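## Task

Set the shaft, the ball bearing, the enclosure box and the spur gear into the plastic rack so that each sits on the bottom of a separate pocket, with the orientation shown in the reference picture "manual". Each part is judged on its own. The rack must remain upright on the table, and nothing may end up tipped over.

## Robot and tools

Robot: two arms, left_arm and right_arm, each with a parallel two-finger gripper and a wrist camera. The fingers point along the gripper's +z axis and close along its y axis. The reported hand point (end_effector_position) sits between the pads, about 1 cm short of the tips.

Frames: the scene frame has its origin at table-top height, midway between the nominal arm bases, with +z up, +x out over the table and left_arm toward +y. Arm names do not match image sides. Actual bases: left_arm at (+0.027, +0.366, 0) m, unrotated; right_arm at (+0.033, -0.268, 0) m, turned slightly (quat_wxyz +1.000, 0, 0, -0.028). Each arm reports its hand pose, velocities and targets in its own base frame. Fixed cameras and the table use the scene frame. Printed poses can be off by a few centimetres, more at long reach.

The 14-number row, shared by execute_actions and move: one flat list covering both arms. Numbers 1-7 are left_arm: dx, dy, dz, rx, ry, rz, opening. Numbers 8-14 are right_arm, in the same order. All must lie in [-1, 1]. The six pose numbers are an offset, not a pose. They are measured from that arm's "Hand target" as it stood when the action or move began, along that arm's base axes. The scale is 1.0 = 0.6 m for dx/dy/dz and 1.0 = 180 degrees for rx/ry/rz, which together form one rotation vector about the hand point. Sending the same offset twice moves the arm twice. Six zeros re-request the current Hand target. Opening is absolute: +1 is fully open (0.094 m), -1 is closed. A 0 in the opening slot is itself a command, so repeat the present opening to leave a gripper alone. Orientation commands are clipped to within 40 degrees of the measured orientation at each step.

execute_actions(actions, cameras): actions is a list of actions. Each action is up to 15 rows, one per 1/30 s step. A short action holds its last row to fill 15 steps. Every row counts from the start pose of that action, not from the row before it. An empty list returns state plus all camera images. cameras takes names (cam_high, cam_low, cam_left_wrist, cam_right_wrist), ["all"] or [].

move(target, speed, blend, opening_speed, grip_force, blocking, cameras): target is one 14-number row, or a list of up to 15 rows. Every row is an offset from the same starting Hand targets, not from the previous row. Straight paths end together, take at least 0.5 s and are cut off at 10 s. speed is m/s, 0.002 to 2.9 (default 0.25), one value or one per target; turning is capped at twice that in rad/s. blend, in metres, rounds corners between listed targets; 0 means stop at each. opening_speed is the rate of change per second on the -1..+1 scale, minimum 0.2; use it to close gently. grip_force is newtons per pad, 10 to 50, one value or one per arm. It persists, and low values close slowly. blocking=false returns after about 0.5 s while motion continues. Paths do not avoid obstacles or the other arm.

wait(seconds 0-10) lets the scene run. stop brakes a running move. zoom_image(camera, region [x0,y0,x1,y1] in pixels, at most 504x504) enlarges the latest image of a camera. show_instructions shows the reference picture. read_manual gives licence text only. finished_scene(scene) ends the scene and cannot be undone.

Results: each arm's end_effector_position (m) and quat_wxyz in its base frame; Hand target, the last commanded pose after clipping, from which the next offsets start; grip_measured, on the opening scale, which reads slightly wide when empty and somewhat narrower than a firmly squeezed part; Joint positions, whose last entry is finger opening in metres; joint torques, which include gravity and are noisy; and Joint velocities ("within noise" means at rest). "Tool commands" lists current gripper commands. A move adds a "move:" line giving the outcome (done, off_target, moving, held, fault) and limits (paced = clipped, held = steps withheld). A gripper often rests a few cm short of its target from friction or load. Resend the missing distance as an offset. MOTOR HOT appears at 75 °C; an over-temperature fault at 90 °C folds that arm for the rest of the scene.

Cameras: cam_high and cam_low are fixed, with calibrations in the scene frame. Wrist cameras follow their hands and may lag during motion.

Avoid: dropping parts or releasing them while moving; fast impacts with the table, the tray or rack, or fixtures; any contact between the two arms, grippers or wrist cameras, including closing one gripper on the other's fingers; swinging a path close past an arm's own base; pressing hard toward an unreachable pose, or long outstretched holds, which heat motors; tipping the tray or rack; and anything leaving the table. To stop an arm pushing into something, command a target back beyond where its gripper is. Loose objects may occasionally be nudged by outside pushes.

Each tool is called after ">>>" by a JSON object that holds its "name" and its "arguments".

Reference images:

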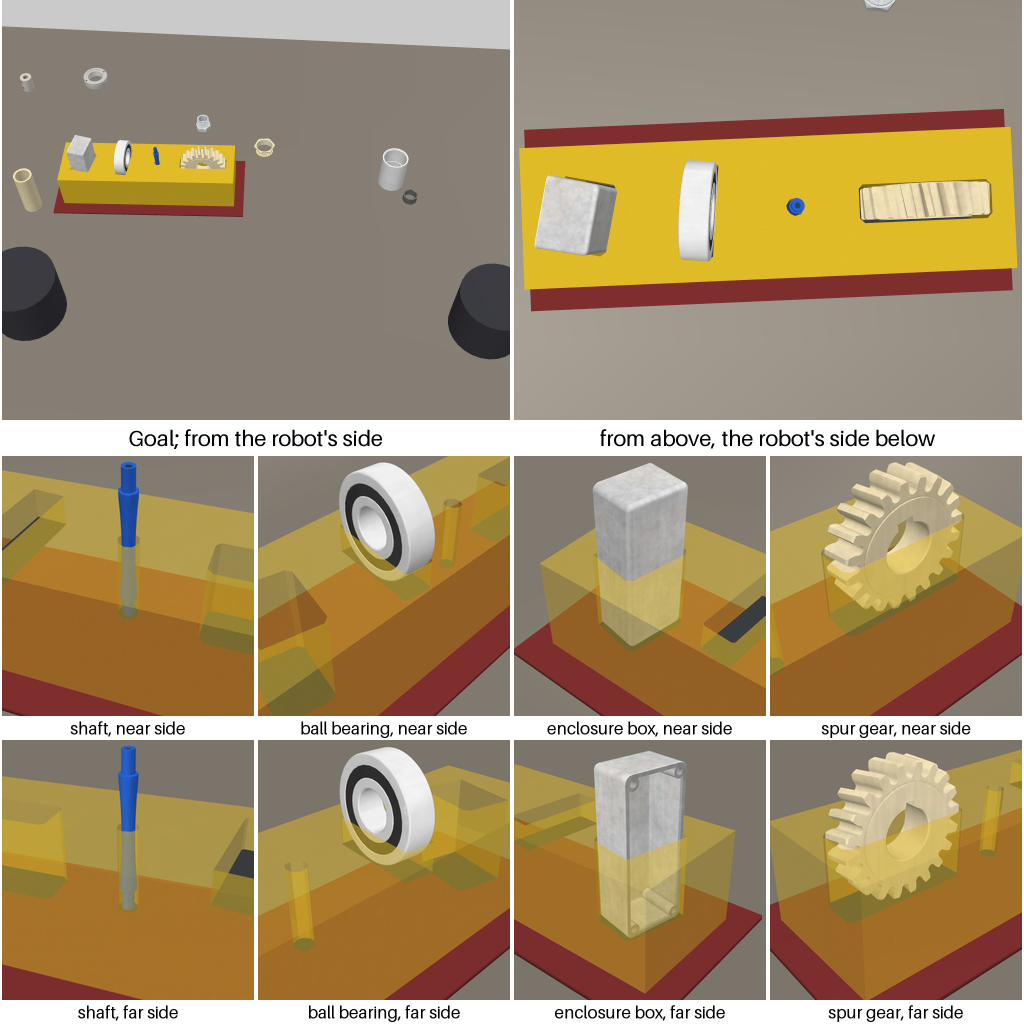

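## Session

>>> {"name": "execute_actions", "arguments": {"actions": []}}

>>> {"name": "show_instructions", "arguments": {}}

Scene clock: 0.00 s.
left_arm: end_effector_position=(+0.4030, -0.0001, +0.1110) grip_measured=+1.000 end_effector_quat_wxyz=(+0.607, +0.010, +0.794, -0.031) | right_arm: end_effector_position=(+0.3901, -0.0491, +0.1243) grip_measured=+1.000 end_effector_quat_wxyz=(+0.617, +0.118, +0.772, -0.097)
Joint positions: left_arm=[0.043 1.556 0.36 0.93 0.102 -0.011 0.094] | right_arm=[0.014 1.505 0.338 0.934 0.314 0.069 0.094]
Joint velocities: within noise
Joint torques (N m): no reading
Heat: left arm: 30 °C; right arm: 34 °C.
Hand target: left_arm +0.4034, -0.0001, +0.1117; +0.607, +0.010, +0.794, -0.031 | right_arm +0.3900, -0.0494, +0.1234; +0.614, +0.118, +0.774, -0.098
Tool commands: left_gripper/opening=+1.0 right_gripper/opening=+1.0
camera_calibration:
cam_left_wrist: T_world_to_cam=[[-0.0496201, -0.998157, 0.0349482, 0.0169839], [-0.648871, 0.00561612, -0.760878, 0.385516], [0.759279, -0.0604317, -0.647954, -0.144813], [0, 0, 0, 1]] pos_world=[0.360946, 0.00603624, 0.198905]
cam_right_wrist: T_world_to_cam=[[-0.291023, -0.956656, -0.0106934, 0.0688437], [-0.582165, 0.185947, -0.791522, 0.37103], [0.759203, -0.224126, -0.611047, -0.143093], [0, 0, 0, 1]] pos_world=[0.344673, -0.035203, 0.206978]

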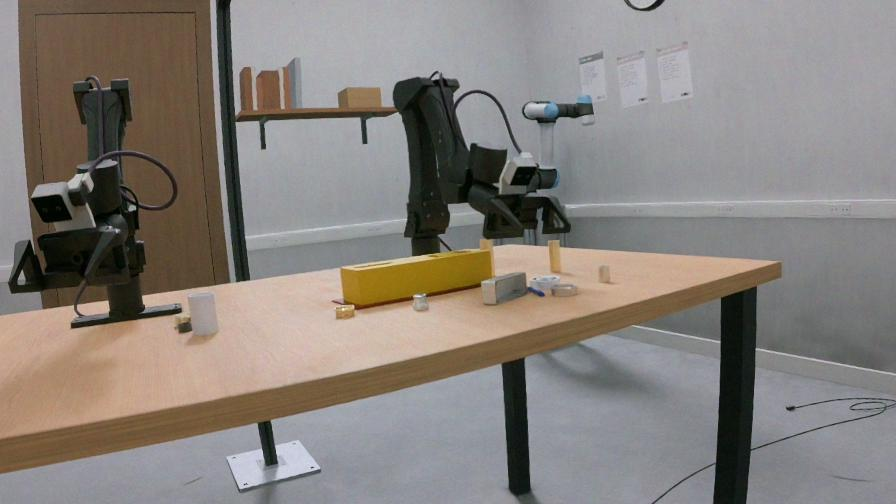

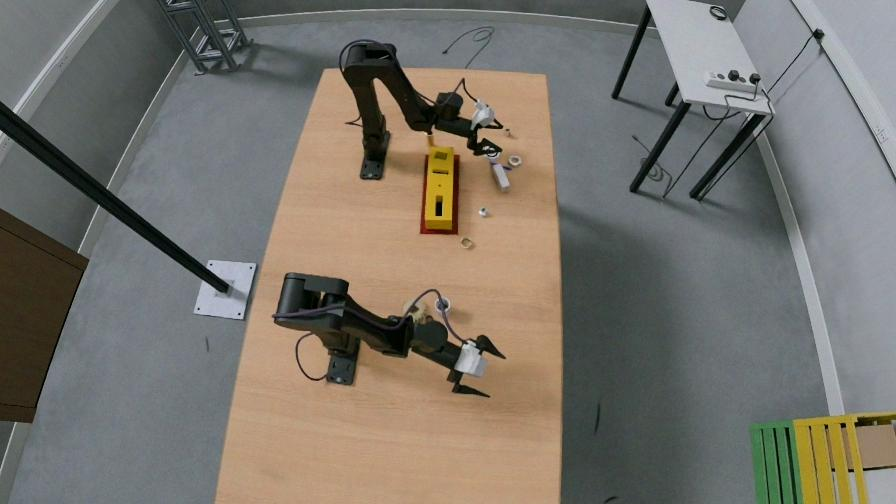

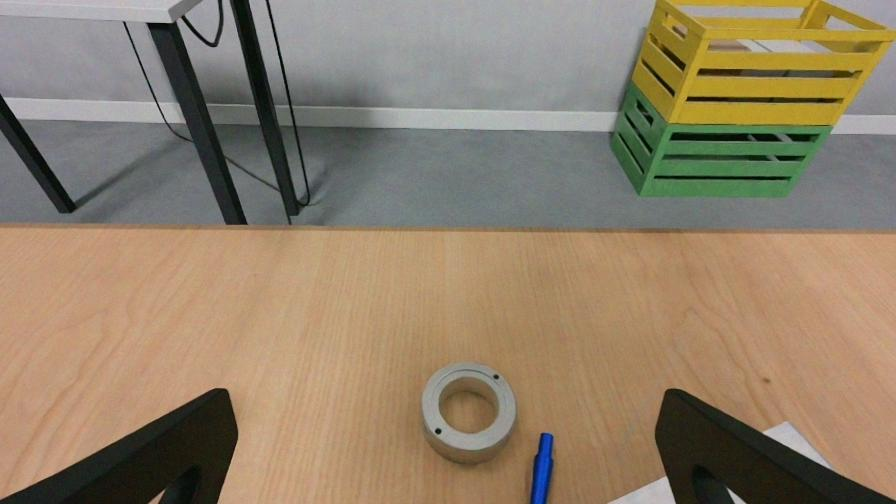

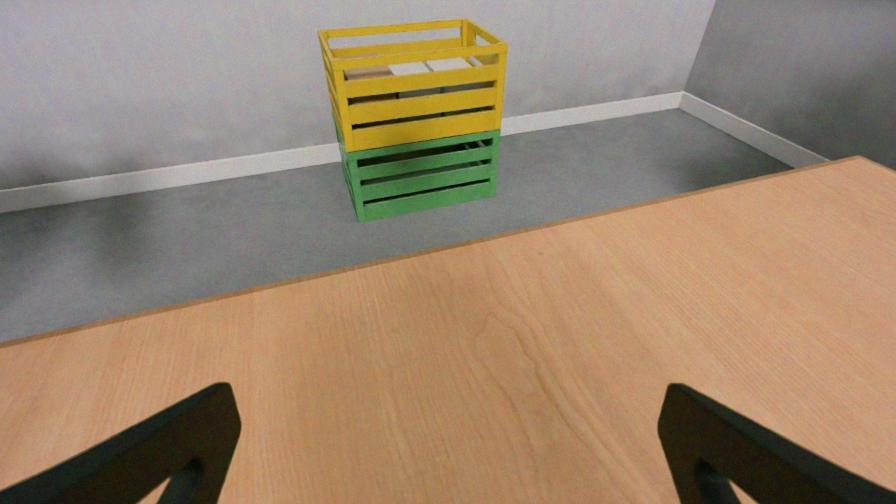

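Reference images for this scene: manual.

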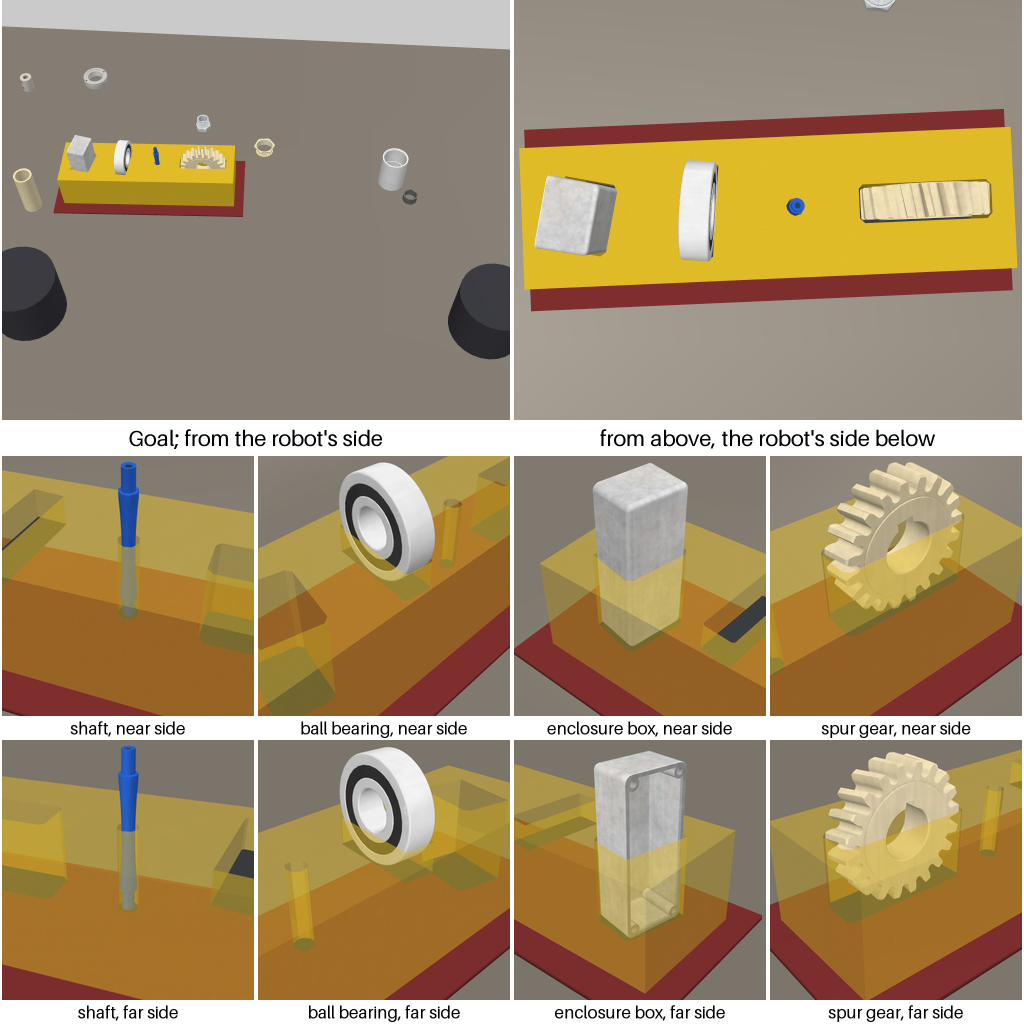

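>>> {"name": "zoom_image", "arguments": {"camera": "cam_low", "region": [390, 110, 560, 250]}}

>>> {"name": "zoom_image", "arguments": {"camera": "cam_low", "region": [380, 240, 520, 400]}}

>>> {"name": "zoom_image", "arguments": {"camera": "cam_high", "region": [320, 220, 640, 330]}}

>>> {"name": "zoom_image", "arguments": {"camera": "cam_high", "region": [140, 270, 260, 350]}}

Scaled by 2.965 from the camera's 896x504 image, which has a finer 1280x720 frame.

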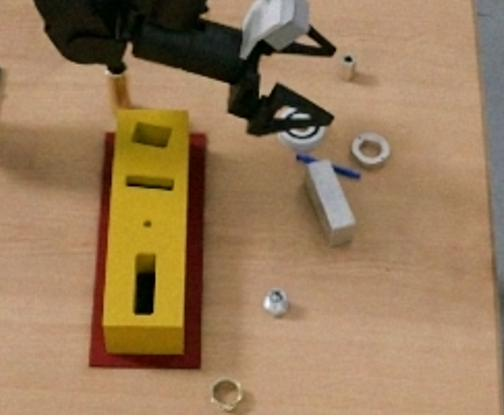

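Scaled by 3.150 from the camera's 896x504 image, which has a finer 1280x720 frame.

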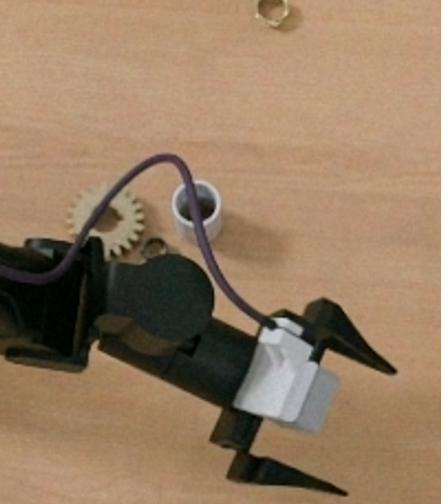

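Scaled by 1.575 from the camera's 896x504 image, which has a finer 1280x720 frame.

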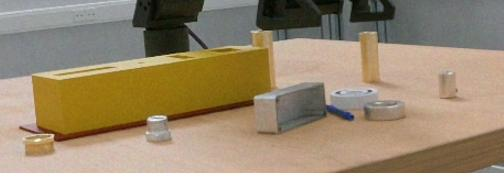

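Scaled by 4.200 from the camera's 896x504 image, which has a finer 1280x720 frame.

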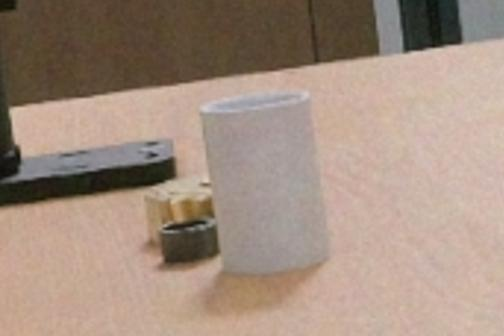

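>>> {"name": "move", "arguments": {"target": [-0.156,-0.033,0.147,0.0190,0.3043,0.0101,1.0,-0.3833,0.3073,0.111,-0.0840,0.4351,0.2677,1.0], "speed": 0.4, "cameras": ["all"]}}

Scene clock: 233.87 s.
left_arm: end_effector_position=(+0.3085, -0.0191, +0.1963) grip_measured=+1.000 end_effector_quat_wxyz=(+0.174, +0.000, +0.985, -0.004) | right_arm: end_effector_position=(+0.1612, +0.1326, +0.1838) grip_measured=+1.000 end_effector_quat_wxyz=(+0.014, -0.341, +0.940, +0.002)
Joint positions: left_arm=[-0.076 1.406 1.376 -1.191 -0.019 -0.073 0.094] | right_arm=[0.689 1.328 1.326 -1.54 0.006 -0.008 0.094]
Joint torques (N m): left_arm=[-0.73 -4.82 7.8 0.55 -0.09 -0.1] | right_arm=[0.65 -3.54 9.7 -0.01 -0.07 0.04]
Heat: left arm: 34 °C; right arm: 40 °C.
Hand target: left_arm +0.3099, -0.0200, +0.1999; +0.173, +0.000, +0.985, +0.000 | right_arm +0.1600, +0.1351, +0.1900; +0.000, -0.342, +0.940, +0.000
Off the commanded pose: left_arm 0.004 m, 0 deg | right_arm 0.007 m, 2 deg.
joint sent to its limit (right arm) — joint 4 (wrist pitch), lower limit. The joint targets still meet the commanded pose.
move: done
camera_calibration:
cam_left_wrist: T_world_to_cam=[[-0.000864428, -0.999995, 0.00311515, -0.0184455], [-0.995905, 0.0011425, 0.0903991, 0.329111], [-0.0904022, -0.00302425, -0.995901, 0.312627], [0, 0, 0, 1]] pos_world=[0.35601, -0.017876, 0.281651]
cam_right_wrist: T_world_to_cam=[[0.632147, -0.774801, -0.00853972, 0.00336345], [-0.709331, -0.583097, 0.39604, 0.155247], [-0.311832, -0.244298, -0.918194, 0.339524], [0, 0, 0, 1]] pos_world=[0.21387, 0.176075, 0.250293]

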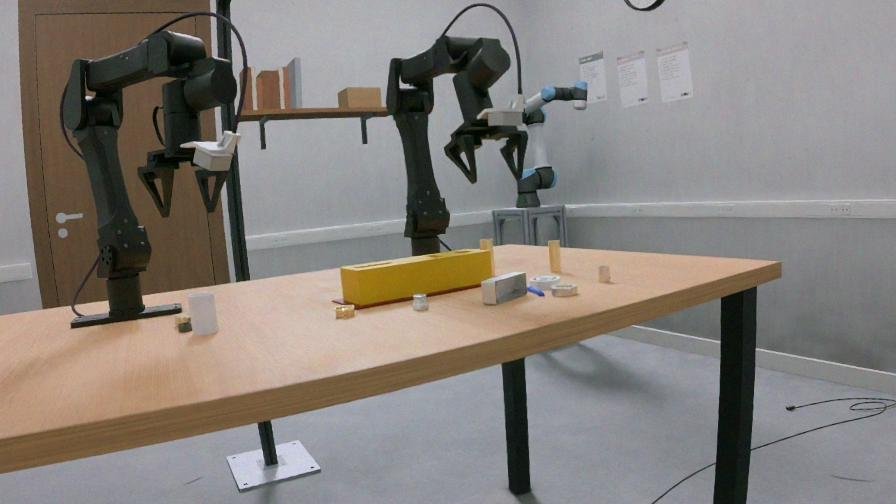

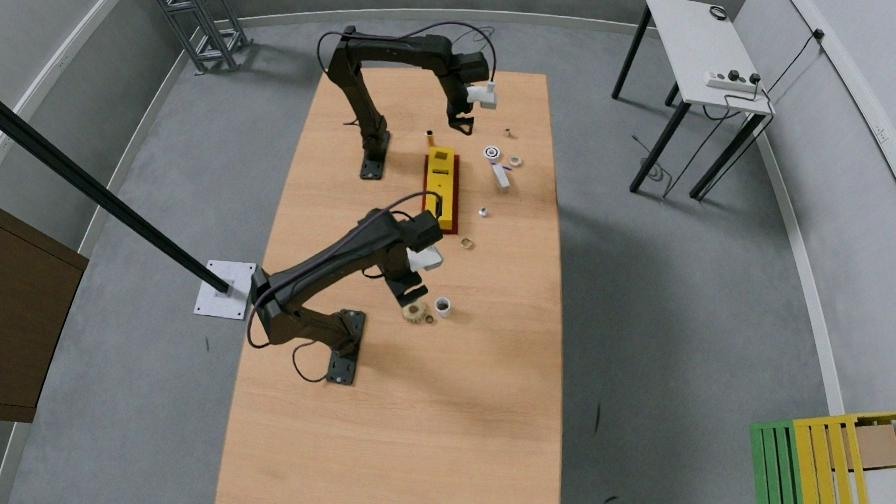

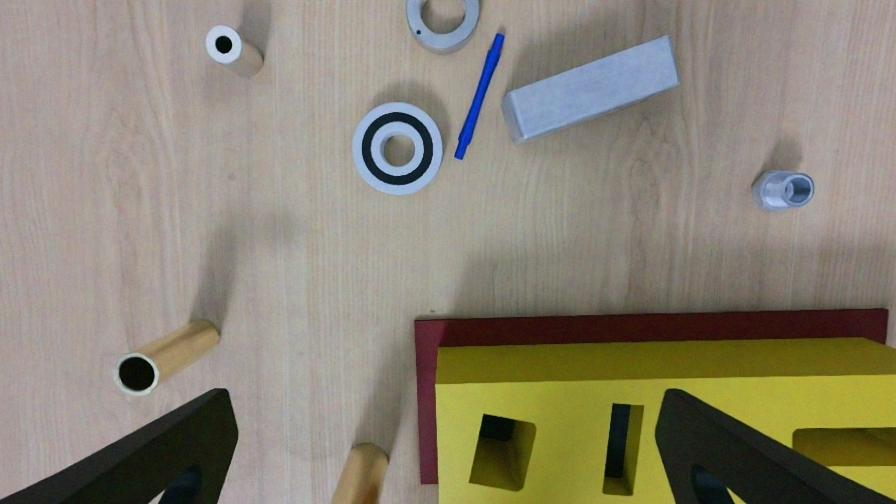

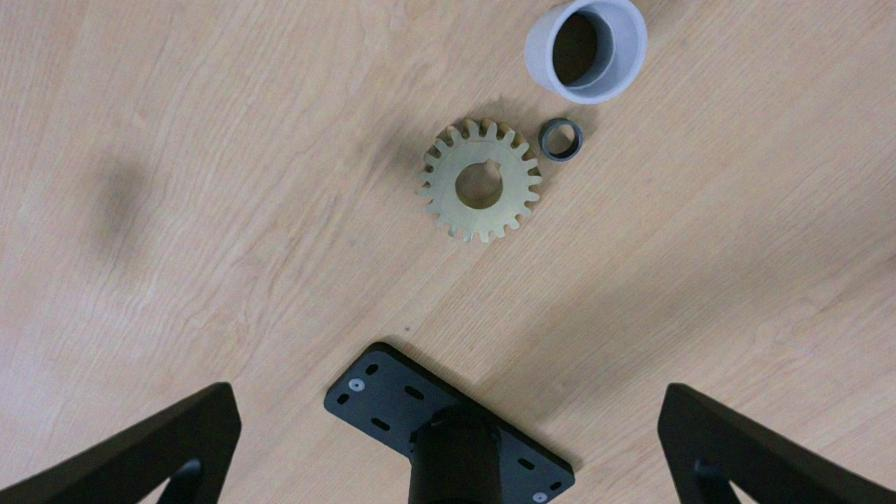

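>>> {"name": "zoom_image", "arguments": {"camera": "cam_left_wrist", "region": [340, 0, 700, 200]}}

>>> {"name": "zoom_image", "arguments": {"camera": "cam_high", "region": [470, 250, 590, 320]}}

Scaled by 1.400 from the camera's 896x504 image, which has a finer 1280x720 frame.

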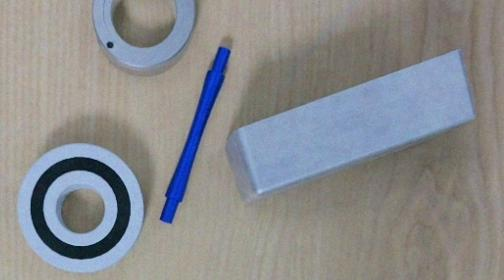

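Scaled by 4.200 from the camera's 896x504 image, which has a finer 1280x720 frame.

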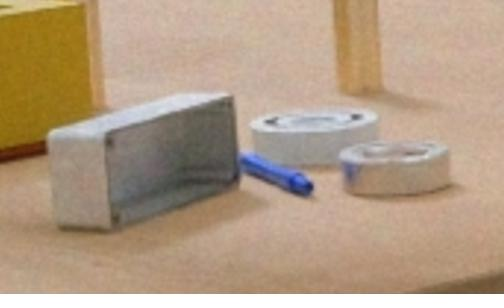

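>>> {"name": "move", "arguments": {"target": [0.1773,-0.1147,-0.1915,0.1186,0.1688,-0.3772,0.1,0.0367,-0.0168,-0.1667,-0.0034,0.0775,-0.4145,0.75], "speed": 0.35, "cameras": ["cam_left_wrist","cam_right_wrist"]}}

Scene clock: 476.20 s.
left_arm: end_effector_position=(+0.4161, -0.0879, +0.0878) grip_measured=+0.102 end_effector_quat_wxyz=(-0.087, +0.566, +0.816, +0.078) | right_arm: end_effector_position=(+0.1830, +0.1264, +0.0969) grip_measured=+0.753 end_effector_quat_wxyz=(-0.102, +0.292, +0.950, +0.037)
Joint positions: left_arm=[-0.296 2.332 2.184 -1.542 -0.202 0.905 0.052] | right_arm=[0.443 1.478 1.084 -1.278 -0.194 1.029 0.082]
Joint torques (N m): left_arm=[-0.39 -12.62 6.97 -0.42 -0.17 0.03] | right_arm=[-0.54 -4.59 5.18 0.07 -0.12 0.11]
Heat: left arm: 37 °C; right arm: 45 °C.
Hand target: left_arm +0.4162, -0.0887, +0.0851; -0.107, +0.570, +0.811, +0.075 | right_arm +0.1820, +0.1250, +0.0899; -0.108, +0.298, +0.948, +0.034
Off the commanded pose: left_arm 0.003 m, 2 deg | right_arm 0.007 m, 1 deg.
joint sent to its limit (left arm) — joint 4 (wrist pitch), lower limit. The joint targets still meet the commanded pose.
move: done
camera_calibration:
cam_left_wrist: T_world_to_cam=[[-0.93824, -0.344434, -0.0327123, 0.363976], [-0.288531, 0.726757, 0.623357, 0.168798], [-0.190932, 0.594297, -0.781253, 0.289636], [0, 0, 0, 1]] pos_world=[0.445501, -0.169438, 0.132964]
cam_right_wrist: T_world_to_cam=[[-0.574409, -0.818243, -0.0230683, 0.211727], [-0.657569, 0.444466, 0.60832, 0.0416049], [-0.4875, 0.364594, -0.793357, 0.207992], [0, 0, 0, 1]] pos_world=[0.250373, 0.0789198, 0.144587]
Images, in order (width x height): cam_left_wrist 896x504, cam_right_wrist 896x504.

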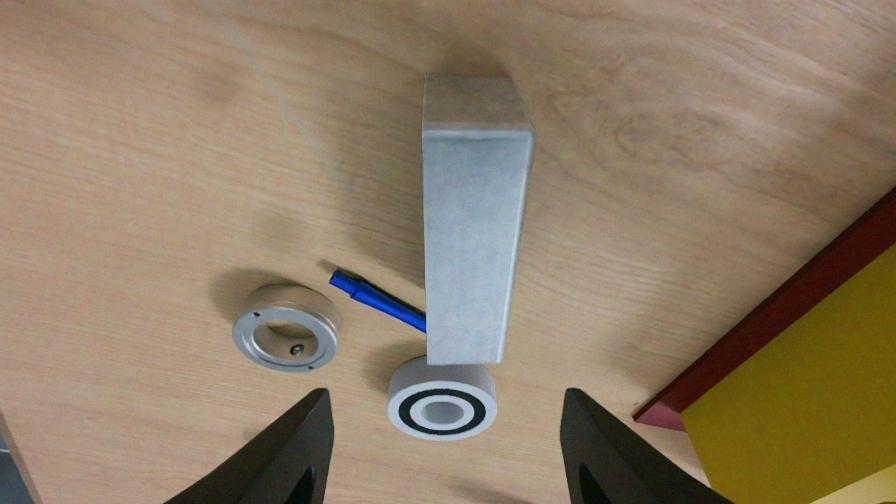

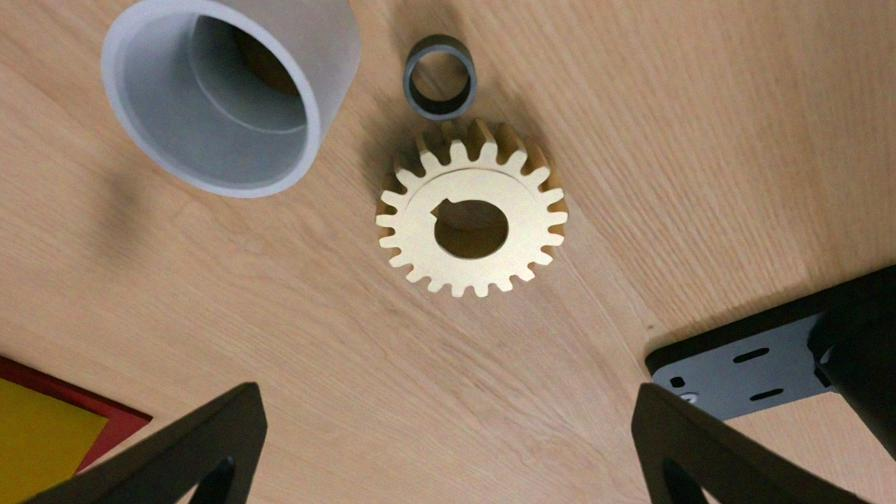

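>>> {"name": "move", "arguments": {"target": [-0.0025,-0.0163,-0.0918,0,0,0,0.1,-0.0058,-0.0095,-0.129,0,0,0,0.75], "speed": 0.15, "cameras": ["cam_left_wrist","cam_right_wrist"]}}

Scene clock: 502.70 s.
left_arm: end_effector_position=(+0.4158, -0.0963, +0.0409) grip_measured=+0.102 end_effector_quat_wxyz=(-0.099, +0.569, +0.813, +0.076) | right_arm: end_effector_position=(+0.1802, +0.1221, +0.0193) grip_measured=+0.753 end_effector_quat_wxyz=(-0.104, +0.296, +0.949, +0.038)
Joint positions: left_arm=[-0.315 2.374 2.067 -1.411 -0.202 0.891 0.052] | right_arm=[0.429 1.563 0.838 -0.952 -0.196 1.024 0.082]
Joint torques (N m): left_arm=[-0.59 -12.82 4.77 -0.16 -0.12 -0.09] | right_arm=[-0.64 -4.51 4.77 0.08 -0.07 -0.03]
Heat: left arm: 36 °C; right arm: 41 °C.
Hand target: left_arm +0.4148, -0.0985, +0.0300; -0.107, +0.570, +0.811, +0.075 | right_arm +0.1786, +0.1193, +0.0126; -0.108, +0.298, +0.948, +0.034
Off the commanded pose: left_arm 0.011 m, 1 deg | right_arm 0.008 m, 1 deg.
move: off_target (left_arm)
camera_calibration:
cam_left_wrist: T_world_to_cam=[[-0.940606, -0.339213, -0.0139602, 0.35993], [-0.269966, 0.722393, 0.636606, 0.195396], [-0.20586, 0.602564, -0.771063, 0.264468], [0, 0, 0, 1]] pos_world=[0.445746, -0.178419, 0.0845554]
cam_right_wrist: T_world_to_cam=[[-0.581932, -0.812941, -0.0219292, 0.205519], [-0.651352, 0.449776, 0.611099, 0.0870643], [-0.486924, 0.369902, -0.79125, 0.145956], [0, 0, 0, 1]] pos_world=[0.247377, 0.0739256, 0.0667898]
Images, in order (width x height): cam_left_wrist 896x504, cam_right_wrist 896x504.

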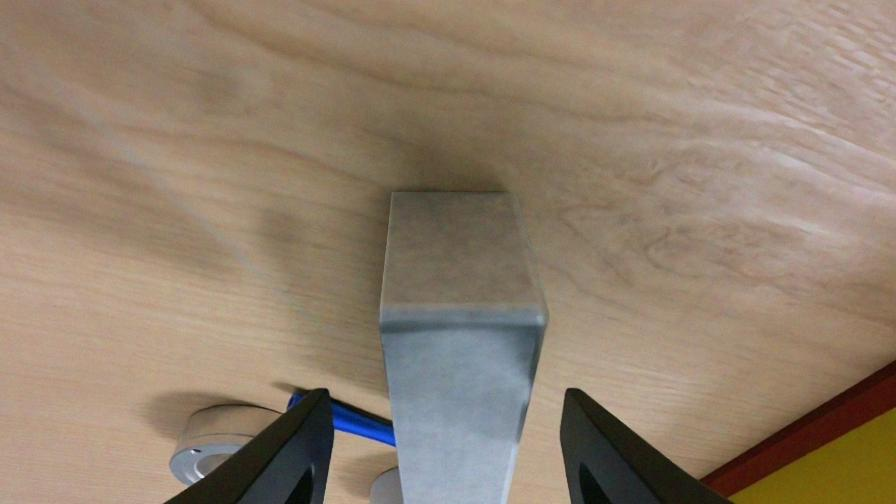

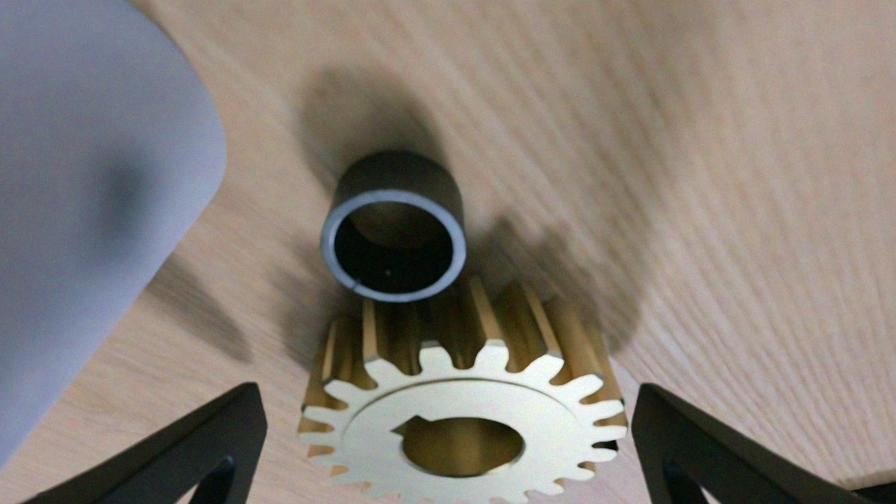

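>>> {"name": "move", "arguments": {"target": [[0,-0.001,-0.01,0,0,0,0.1,-0.004,-0.005,0,0,0,0,0.75],[0,-0.001,-0.01,0,0,0,-0.56,-0.004,-0.005,0,0,0,0,0.26]], "speed": 0.1, "opening_speed": 1.2, "cameras": ["cam_left_wrist","cam_right_wrist"]}}

Scene clock: 527.07 s.
left_arm: end_effector_position=(+0.4175, -0.0969, +0.0375) grip_measured=-0.460 end_effector_quat_wxyz=(-0.095, +0.568, +0.814, +0.077) | right_arm: end_effector_position=(+0.1783, +0.1197, +0.0171) grip_measured=+0.384 end_effector_quat_wxyz=(-0.107, +0.296, +0.949, +0.037)
Joint positions: left_arm=[-0.315 2.374 2.055 -1.391 -0.202 0.89 0.025] | right_arm=[0.422 1.563 0.827 -0.948 -0.196 1.016 0.065]
Joint torques (N m): left_arm=[-0.68 -12.49 4.42 -0.15 -0.12 -0.08] | right_arm=[-0.64 -5.55 4.53 0.02 -0.04 -0.04]
Heat: left arm: 36 °C; right arm: 40 °C.
Hand target: left_arm +0.4147, -0.0991, +0.0239; -0.107, +0.570, +0.811, +0.075 | right_arm +0.1762, +0.1164, +0.0126; -0.108, +0.298, +0.948, +0.034
Off the commanded pose: left_arm 0.014 m, 1 deg | right_arm 0.006 m, 0 deg.
move: off_target (left_arm); target 2's new opening was sent with left_arm's hand 0.014 m and 1 deg from that target
camera_calibration:
cam_left_wrist: T_world_to_cam=[[-0.939978, -0.34059, -0.0209479, 0.361223], [-0.27628, 0.723588, 0.632526, 0.201378], [-0.200275, 0.600348, -0.774256, 0.260079], [0, 0, 0, 1]] pos_world=[0.447266, -0.178824, 0.081558]
cam_right_wrist: T_world_to_cam=[[-0.581663, -0.81323, -0.0180427, 0.202451], [-0.648173, 0.449977, 0.614323, 0.0875364], [-0.491467, 0.369024, -0.788848, 0.145042], [0, 0, 0, 1]] pos_world=[0.245781, 0.0717259, 0.0642936]
Images, in order (width x height): cam_left_wrist 896x504, cam_right_wrist 896x504.

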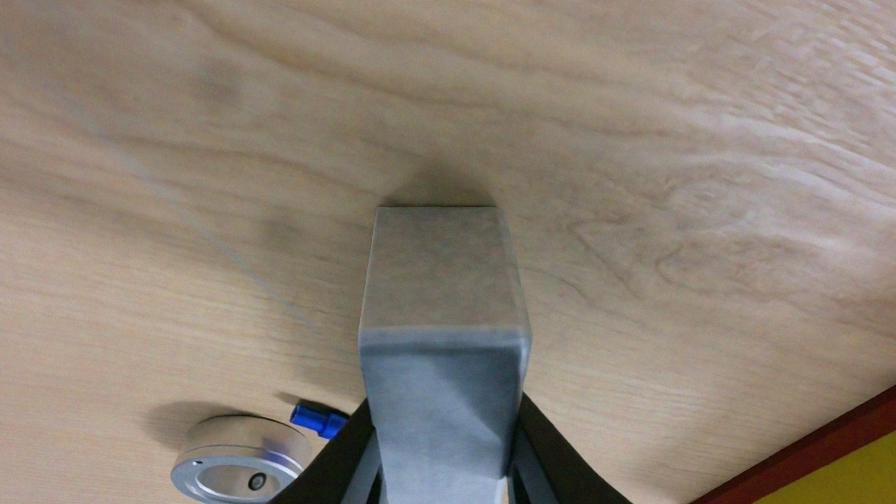

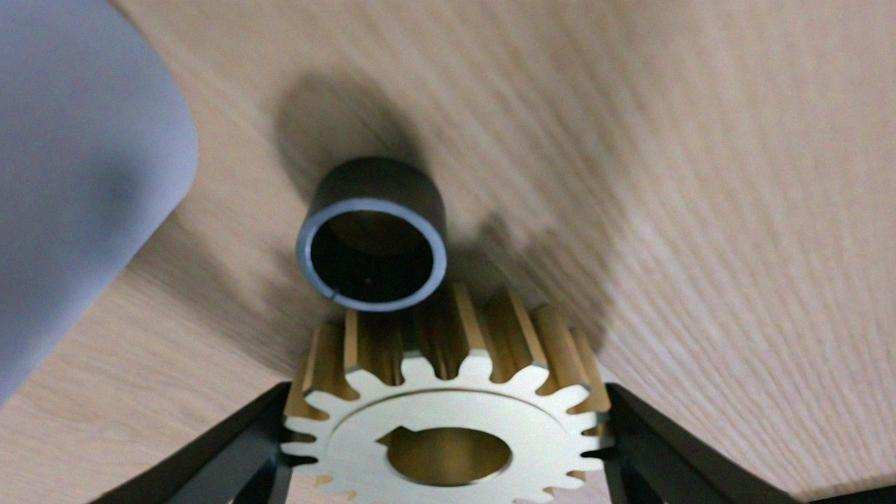

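>>> {"name": "move", "arguments": {"target": [[-0.03,0.01,0.13,-0.0996,-0.0281,-0.0069,-0.56,0,0,0.19,-0.0046,-0.0526,0.0257,0.26],[-0.535,-0.568,0.21,-0.4978,-0.1405,-0.0346,-0.56,0.3563,0.1093,0.21,-0.0456,-0.5256,0.2565,0.26]], "speed": [0.15,0.35], "blend": [0.03,0], "cameras": ["all"]}}

Scene clock: 562.83 s.
left_arm: end_effector_position=(+0.0953, -0.4399, +0.1521) grip_measured=-0.460 end_effector_quat_wxyz=(+0.486, +0.493, +0.604, -0.396) | right_arm: end_effector_position=(+0.3839, +0.1807, +0.1181) grip_measured=+0.384 end_effector_quat_wxyz=(+0.582, -0.172, +0.784, +0.129)
Joint positions: left_arm=[-1.354 1.591 0.574 0.8 0.014 0.004 0.025] | right_arm=[0.44 1.574 0.468 0.814 0.006 0.003 0.065]
Joint torques (N m): left_arm=[-0.61 -6.19 4.85 2.24 -0.05 -0.07] | right_arm=[-0.64 -6.01 6.43 2.47 -0.08 -0.02]
Heat: left arm: 37 °C; right arm: 40 °C.
Hand target: left_arm +0.0937, -0.4399, +0.1499; +0.488, +0.490, +0.602, -0.398 | right_arm +0.3899, +0.1818, +0.1383; +0.617, -0.168, +0.756, +0.137
Off the commanded pose: left_arm 0.003 m, 0 deg | right_arm 0.021 m, 5 deg.
move: off_target (right_arm)
camera_calibration:
cam_left_wrist: T_world_to_cam=[[-0.978891, -0.204356, -0.0033178, 0.00489314], [-0.122157, 0.59801, -0.792125, 0.434831], [0.163859, -0.774999, -0.61035, -0.174399], [0, 0, 0, 1]] pos_world=[0.0864844, -0.394192, 0.238012]
cam_right_wrist: T_world_to_cam=[[0.429529, -0.902889, -0.017233, 0.00134209], [-0.606487, -0.274278, -0.746287, 0.406976], [0.669088, 0.331004, -0.665401, -0.15001], [0, 0, 0, 1]] pos_world=[0.346619, 0.16249, 0.203928]

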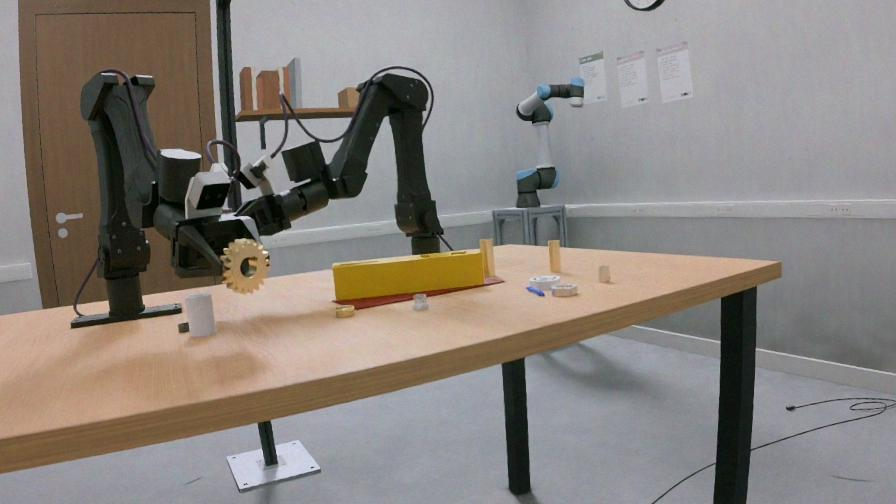

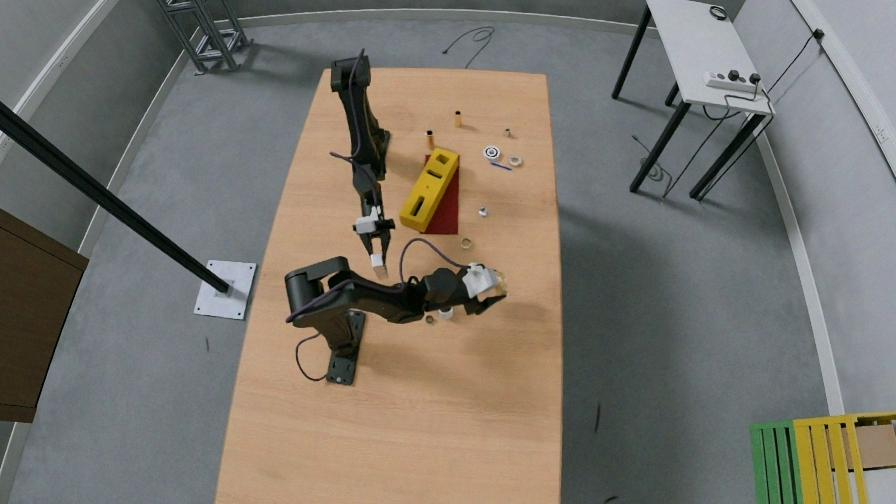

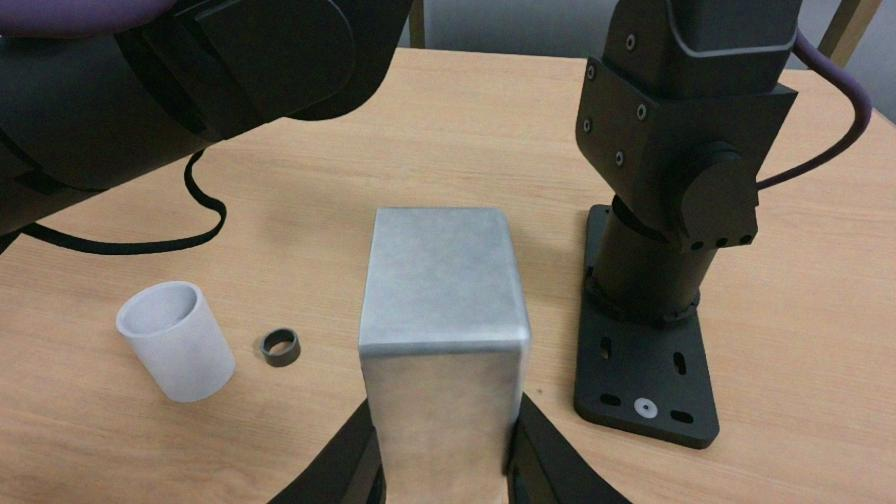

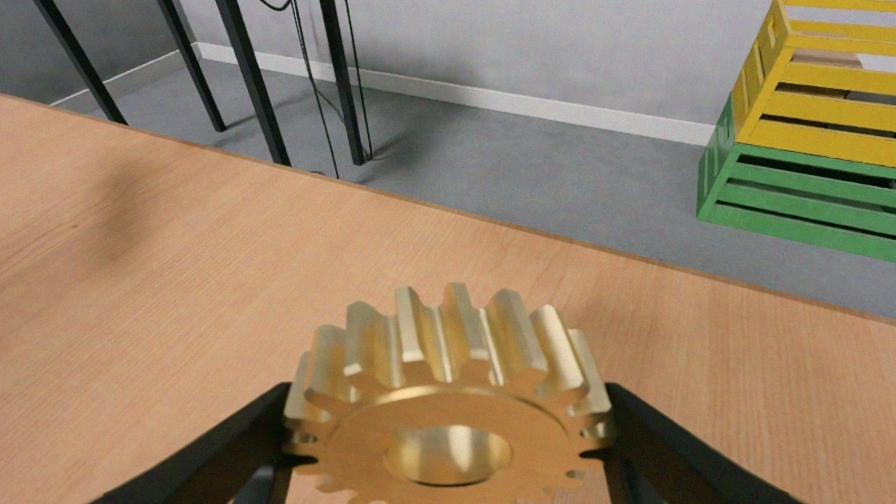

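>>> {"name": "move", "arguments": {"target": [[0,0,-0.06,0,0,0,-0.56,0.0552,-0.428,0,0.0013,-0.0087,-0.1946,0.26],[0,0,-0.1165,0,0,0,-0.56,0.0552,-0.428,-0.1,0.0013,-0.0087,-0.1946,0.26]], "speed": [0.35,0.15], "blend": [0.02,0], "cameras": ["cam_high","cam_low","cam_left_wrist"]}}

>>> {"name": "zoom_image", "arguments": {"camera": "cam_high", "region": [40, 210, 280, 350]}}

>>> {"name": "zoom_image", "arguments": {"camera": "cam_low", "region": [340, 110, 520, 290]}}

Scene clock: 595.83 s.
left_arm: end_effector_position=(+0.0959, -0.4402, +0.0811) grip_measured=-0.460 end_effector_quat_wxyz=(+0.486, +0.492, +0.605, -0.395) | right_arm: end_effector_position=(+0.4140, -0.0740, +0.0552) grip_measured=+0.384 end_effector_quat_wxyz=(+0.601, +0.071, +0.794, -0.056)
Joint positions: left_arm=[-1.354 1.909 0.498 1.193 0.011 0.004 0.025] | right_arm=[-0.178 1.926 0.386 1.266 0.004 -0.003 0.065]
Joint torques (N m): left_arm=[-0.61 -7.23 3.48 2.24 -0.03 -0.07] | right_arm=[-0.13 -6.93 4.97 2.5 -0.07 0.05]
Heat: left arm: 34 °C; right arm: 40 °C.
Hand target: left_arm +0.0937, -0.4400, +0.0801; +0.488, +0.490, +0.602, -0.398 | right_arm +0.4231, -0.0749, +0.0785; +0.641, +0.067, +0.763, -0.056
Off the commanded pose: left_arm 0.002 m, 1 deg | right_arm 0.025 m, 6 deg.
move: off_target (right_arm)
camera_calibration:
cam_left_wrist: T_world_to_cam=[[-0.978358, -0.206883, -0.00389138, 0.0040046], [-0.123594, 0.599357, -0.790883, 0.379463], [0.165953, -0.773286, -0.611955, -0.217367], [0, 0, 0, 1]] pos_world=[0.08689, -0.394692, 0.167108]
Images, in order (width x height): cam_high 896x504, cam_low 896x504, cam_left_wrist 896x504.

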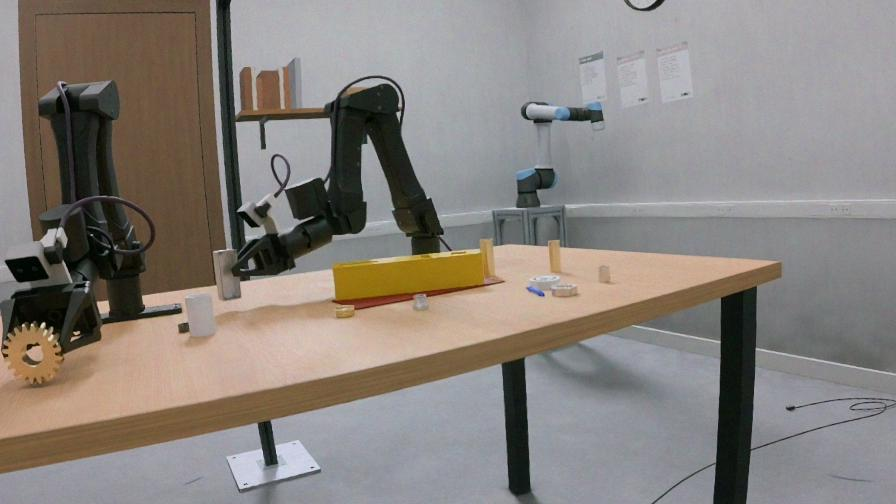

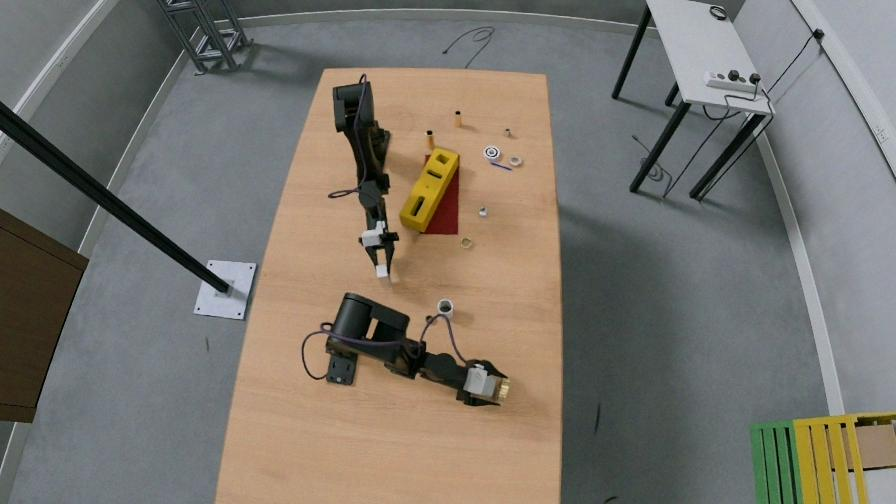

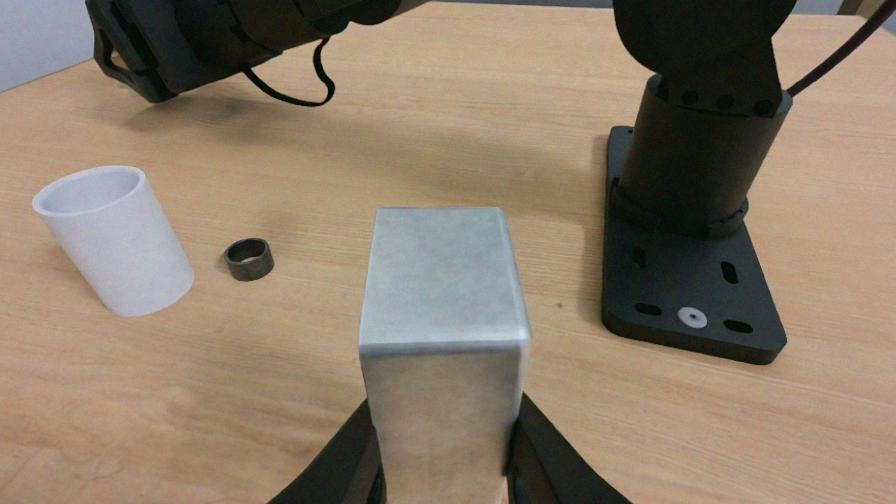

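Scaled by 2.100 from the camera's 896x504 image, which has a finer 1280x720 frame.

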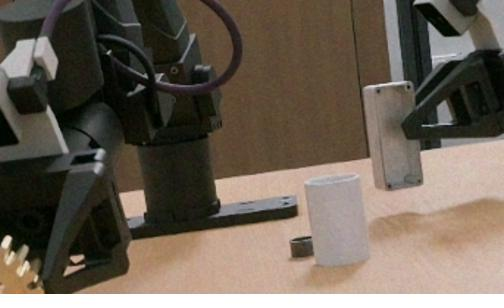

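Scaled by 2.800 from the camera's 896x504 image, which has a finer 1280x720 frame.

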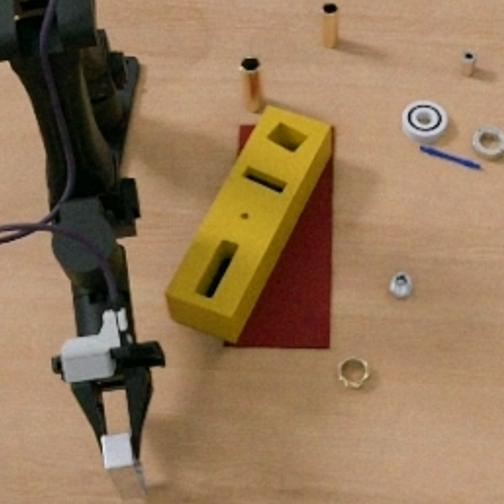

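>>> {"name": "move", "arguments": {"target": [0,0,-0.02,0,0,0,-0.56,0,0,-0.015,0.0038,0.0219,0,0.26], "speed": [0.05], "cameras": ["cam_high"]}}

>>> {"name": "zoom_image", "arguments": {"camera": "cam_high", "region": [0, 230, 260, 400]}}

Scene clock: 613.70 s.
left_arm: end_effector_position=(+0.0960, -0.4408, +0.0692) grip_measured=-0.460 end_effector_quat_wxyz=(+0.486, +0.493, +0.605, -0.394) | right_arm: end_effector_position=(+0.4122, -0.0737, +0.0492) grip_measured=+0.384 end_effector_quat_wxyz=(+0.591, +0.071, +0.802, -0.055)
Joint positions: left_arm=[-1.354 1.971 0.498 1.255 0.011 0.004 0.025] | right_arm=[-0.178 1.923 0.386 1.236 0.004 -0.003 0.065]
Joint torques (N m): left_arm=[-0.61 -7.39 3.04 2.28 -0.04 -0.07] | right_arm=[-0.14 -10.44 6.68 1.72 -0.07 0.05]
Heat: left arm: 35 °C; right arm: 42 °C.
Hand target: left_arm +0.0937, -0.4400, +0.0680; +0.488, +0.490, +0.603, -0.398 | right_arm +0.4231, -0.0749, +0.0694; +0.614, +0.069, +0.785, -0.053
Off the commanded pose: left_arm 0.003 m, 1 deg | right_arm 0.023 m, 3 deg.
move: off_target (right_arm)
Images, in order (width x height): cam_high 896x504.

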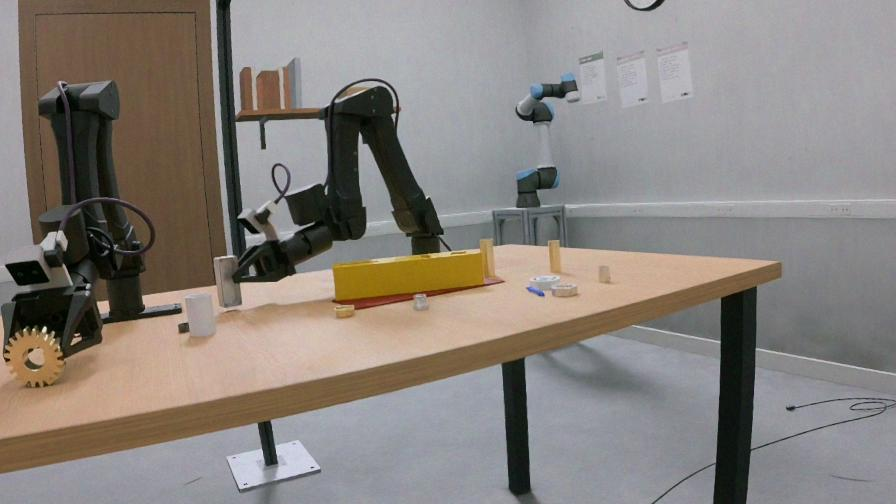

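Scaled by 1.938 from the camera's 896x504 image, which has a finer 1280x720 frame.

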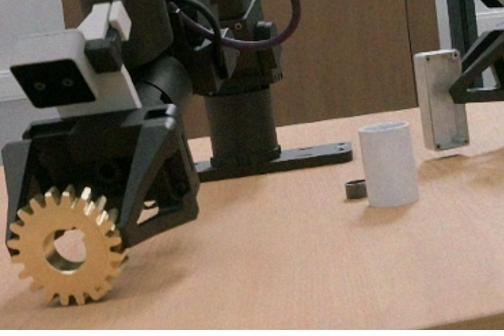

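>>> {"name": "move", "arguments": {"target": [[0,0,-0.007,0,0,0,-0.56,0,0,-0.002,0,0,0,0.26],[0,0,-0.007,0,0,0,-0.25,0,0,-0.002,0,0,0,0.5]], "speed": [0.03], "opening_speed": 0.3, "cameras": ["cam_high","cam_left_wrist","cam_right_wrist"]}}

>>> {"name": "zoom_image", "arguments": {"camera": "cam_high", "region": [0, 230, 260, 400]}}

speed must be one number or one for each of the 2 targets, got a list of 1; nothing of the call was run

Scaled by 1.938 from the camera's 896x504 image, which has a finer 1280x720 frame.

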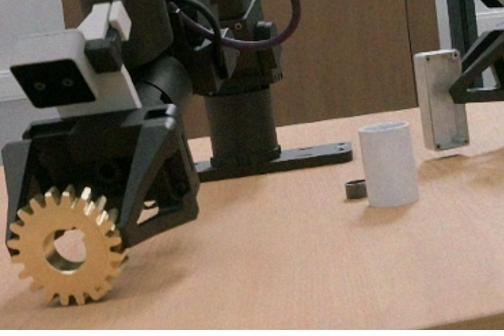

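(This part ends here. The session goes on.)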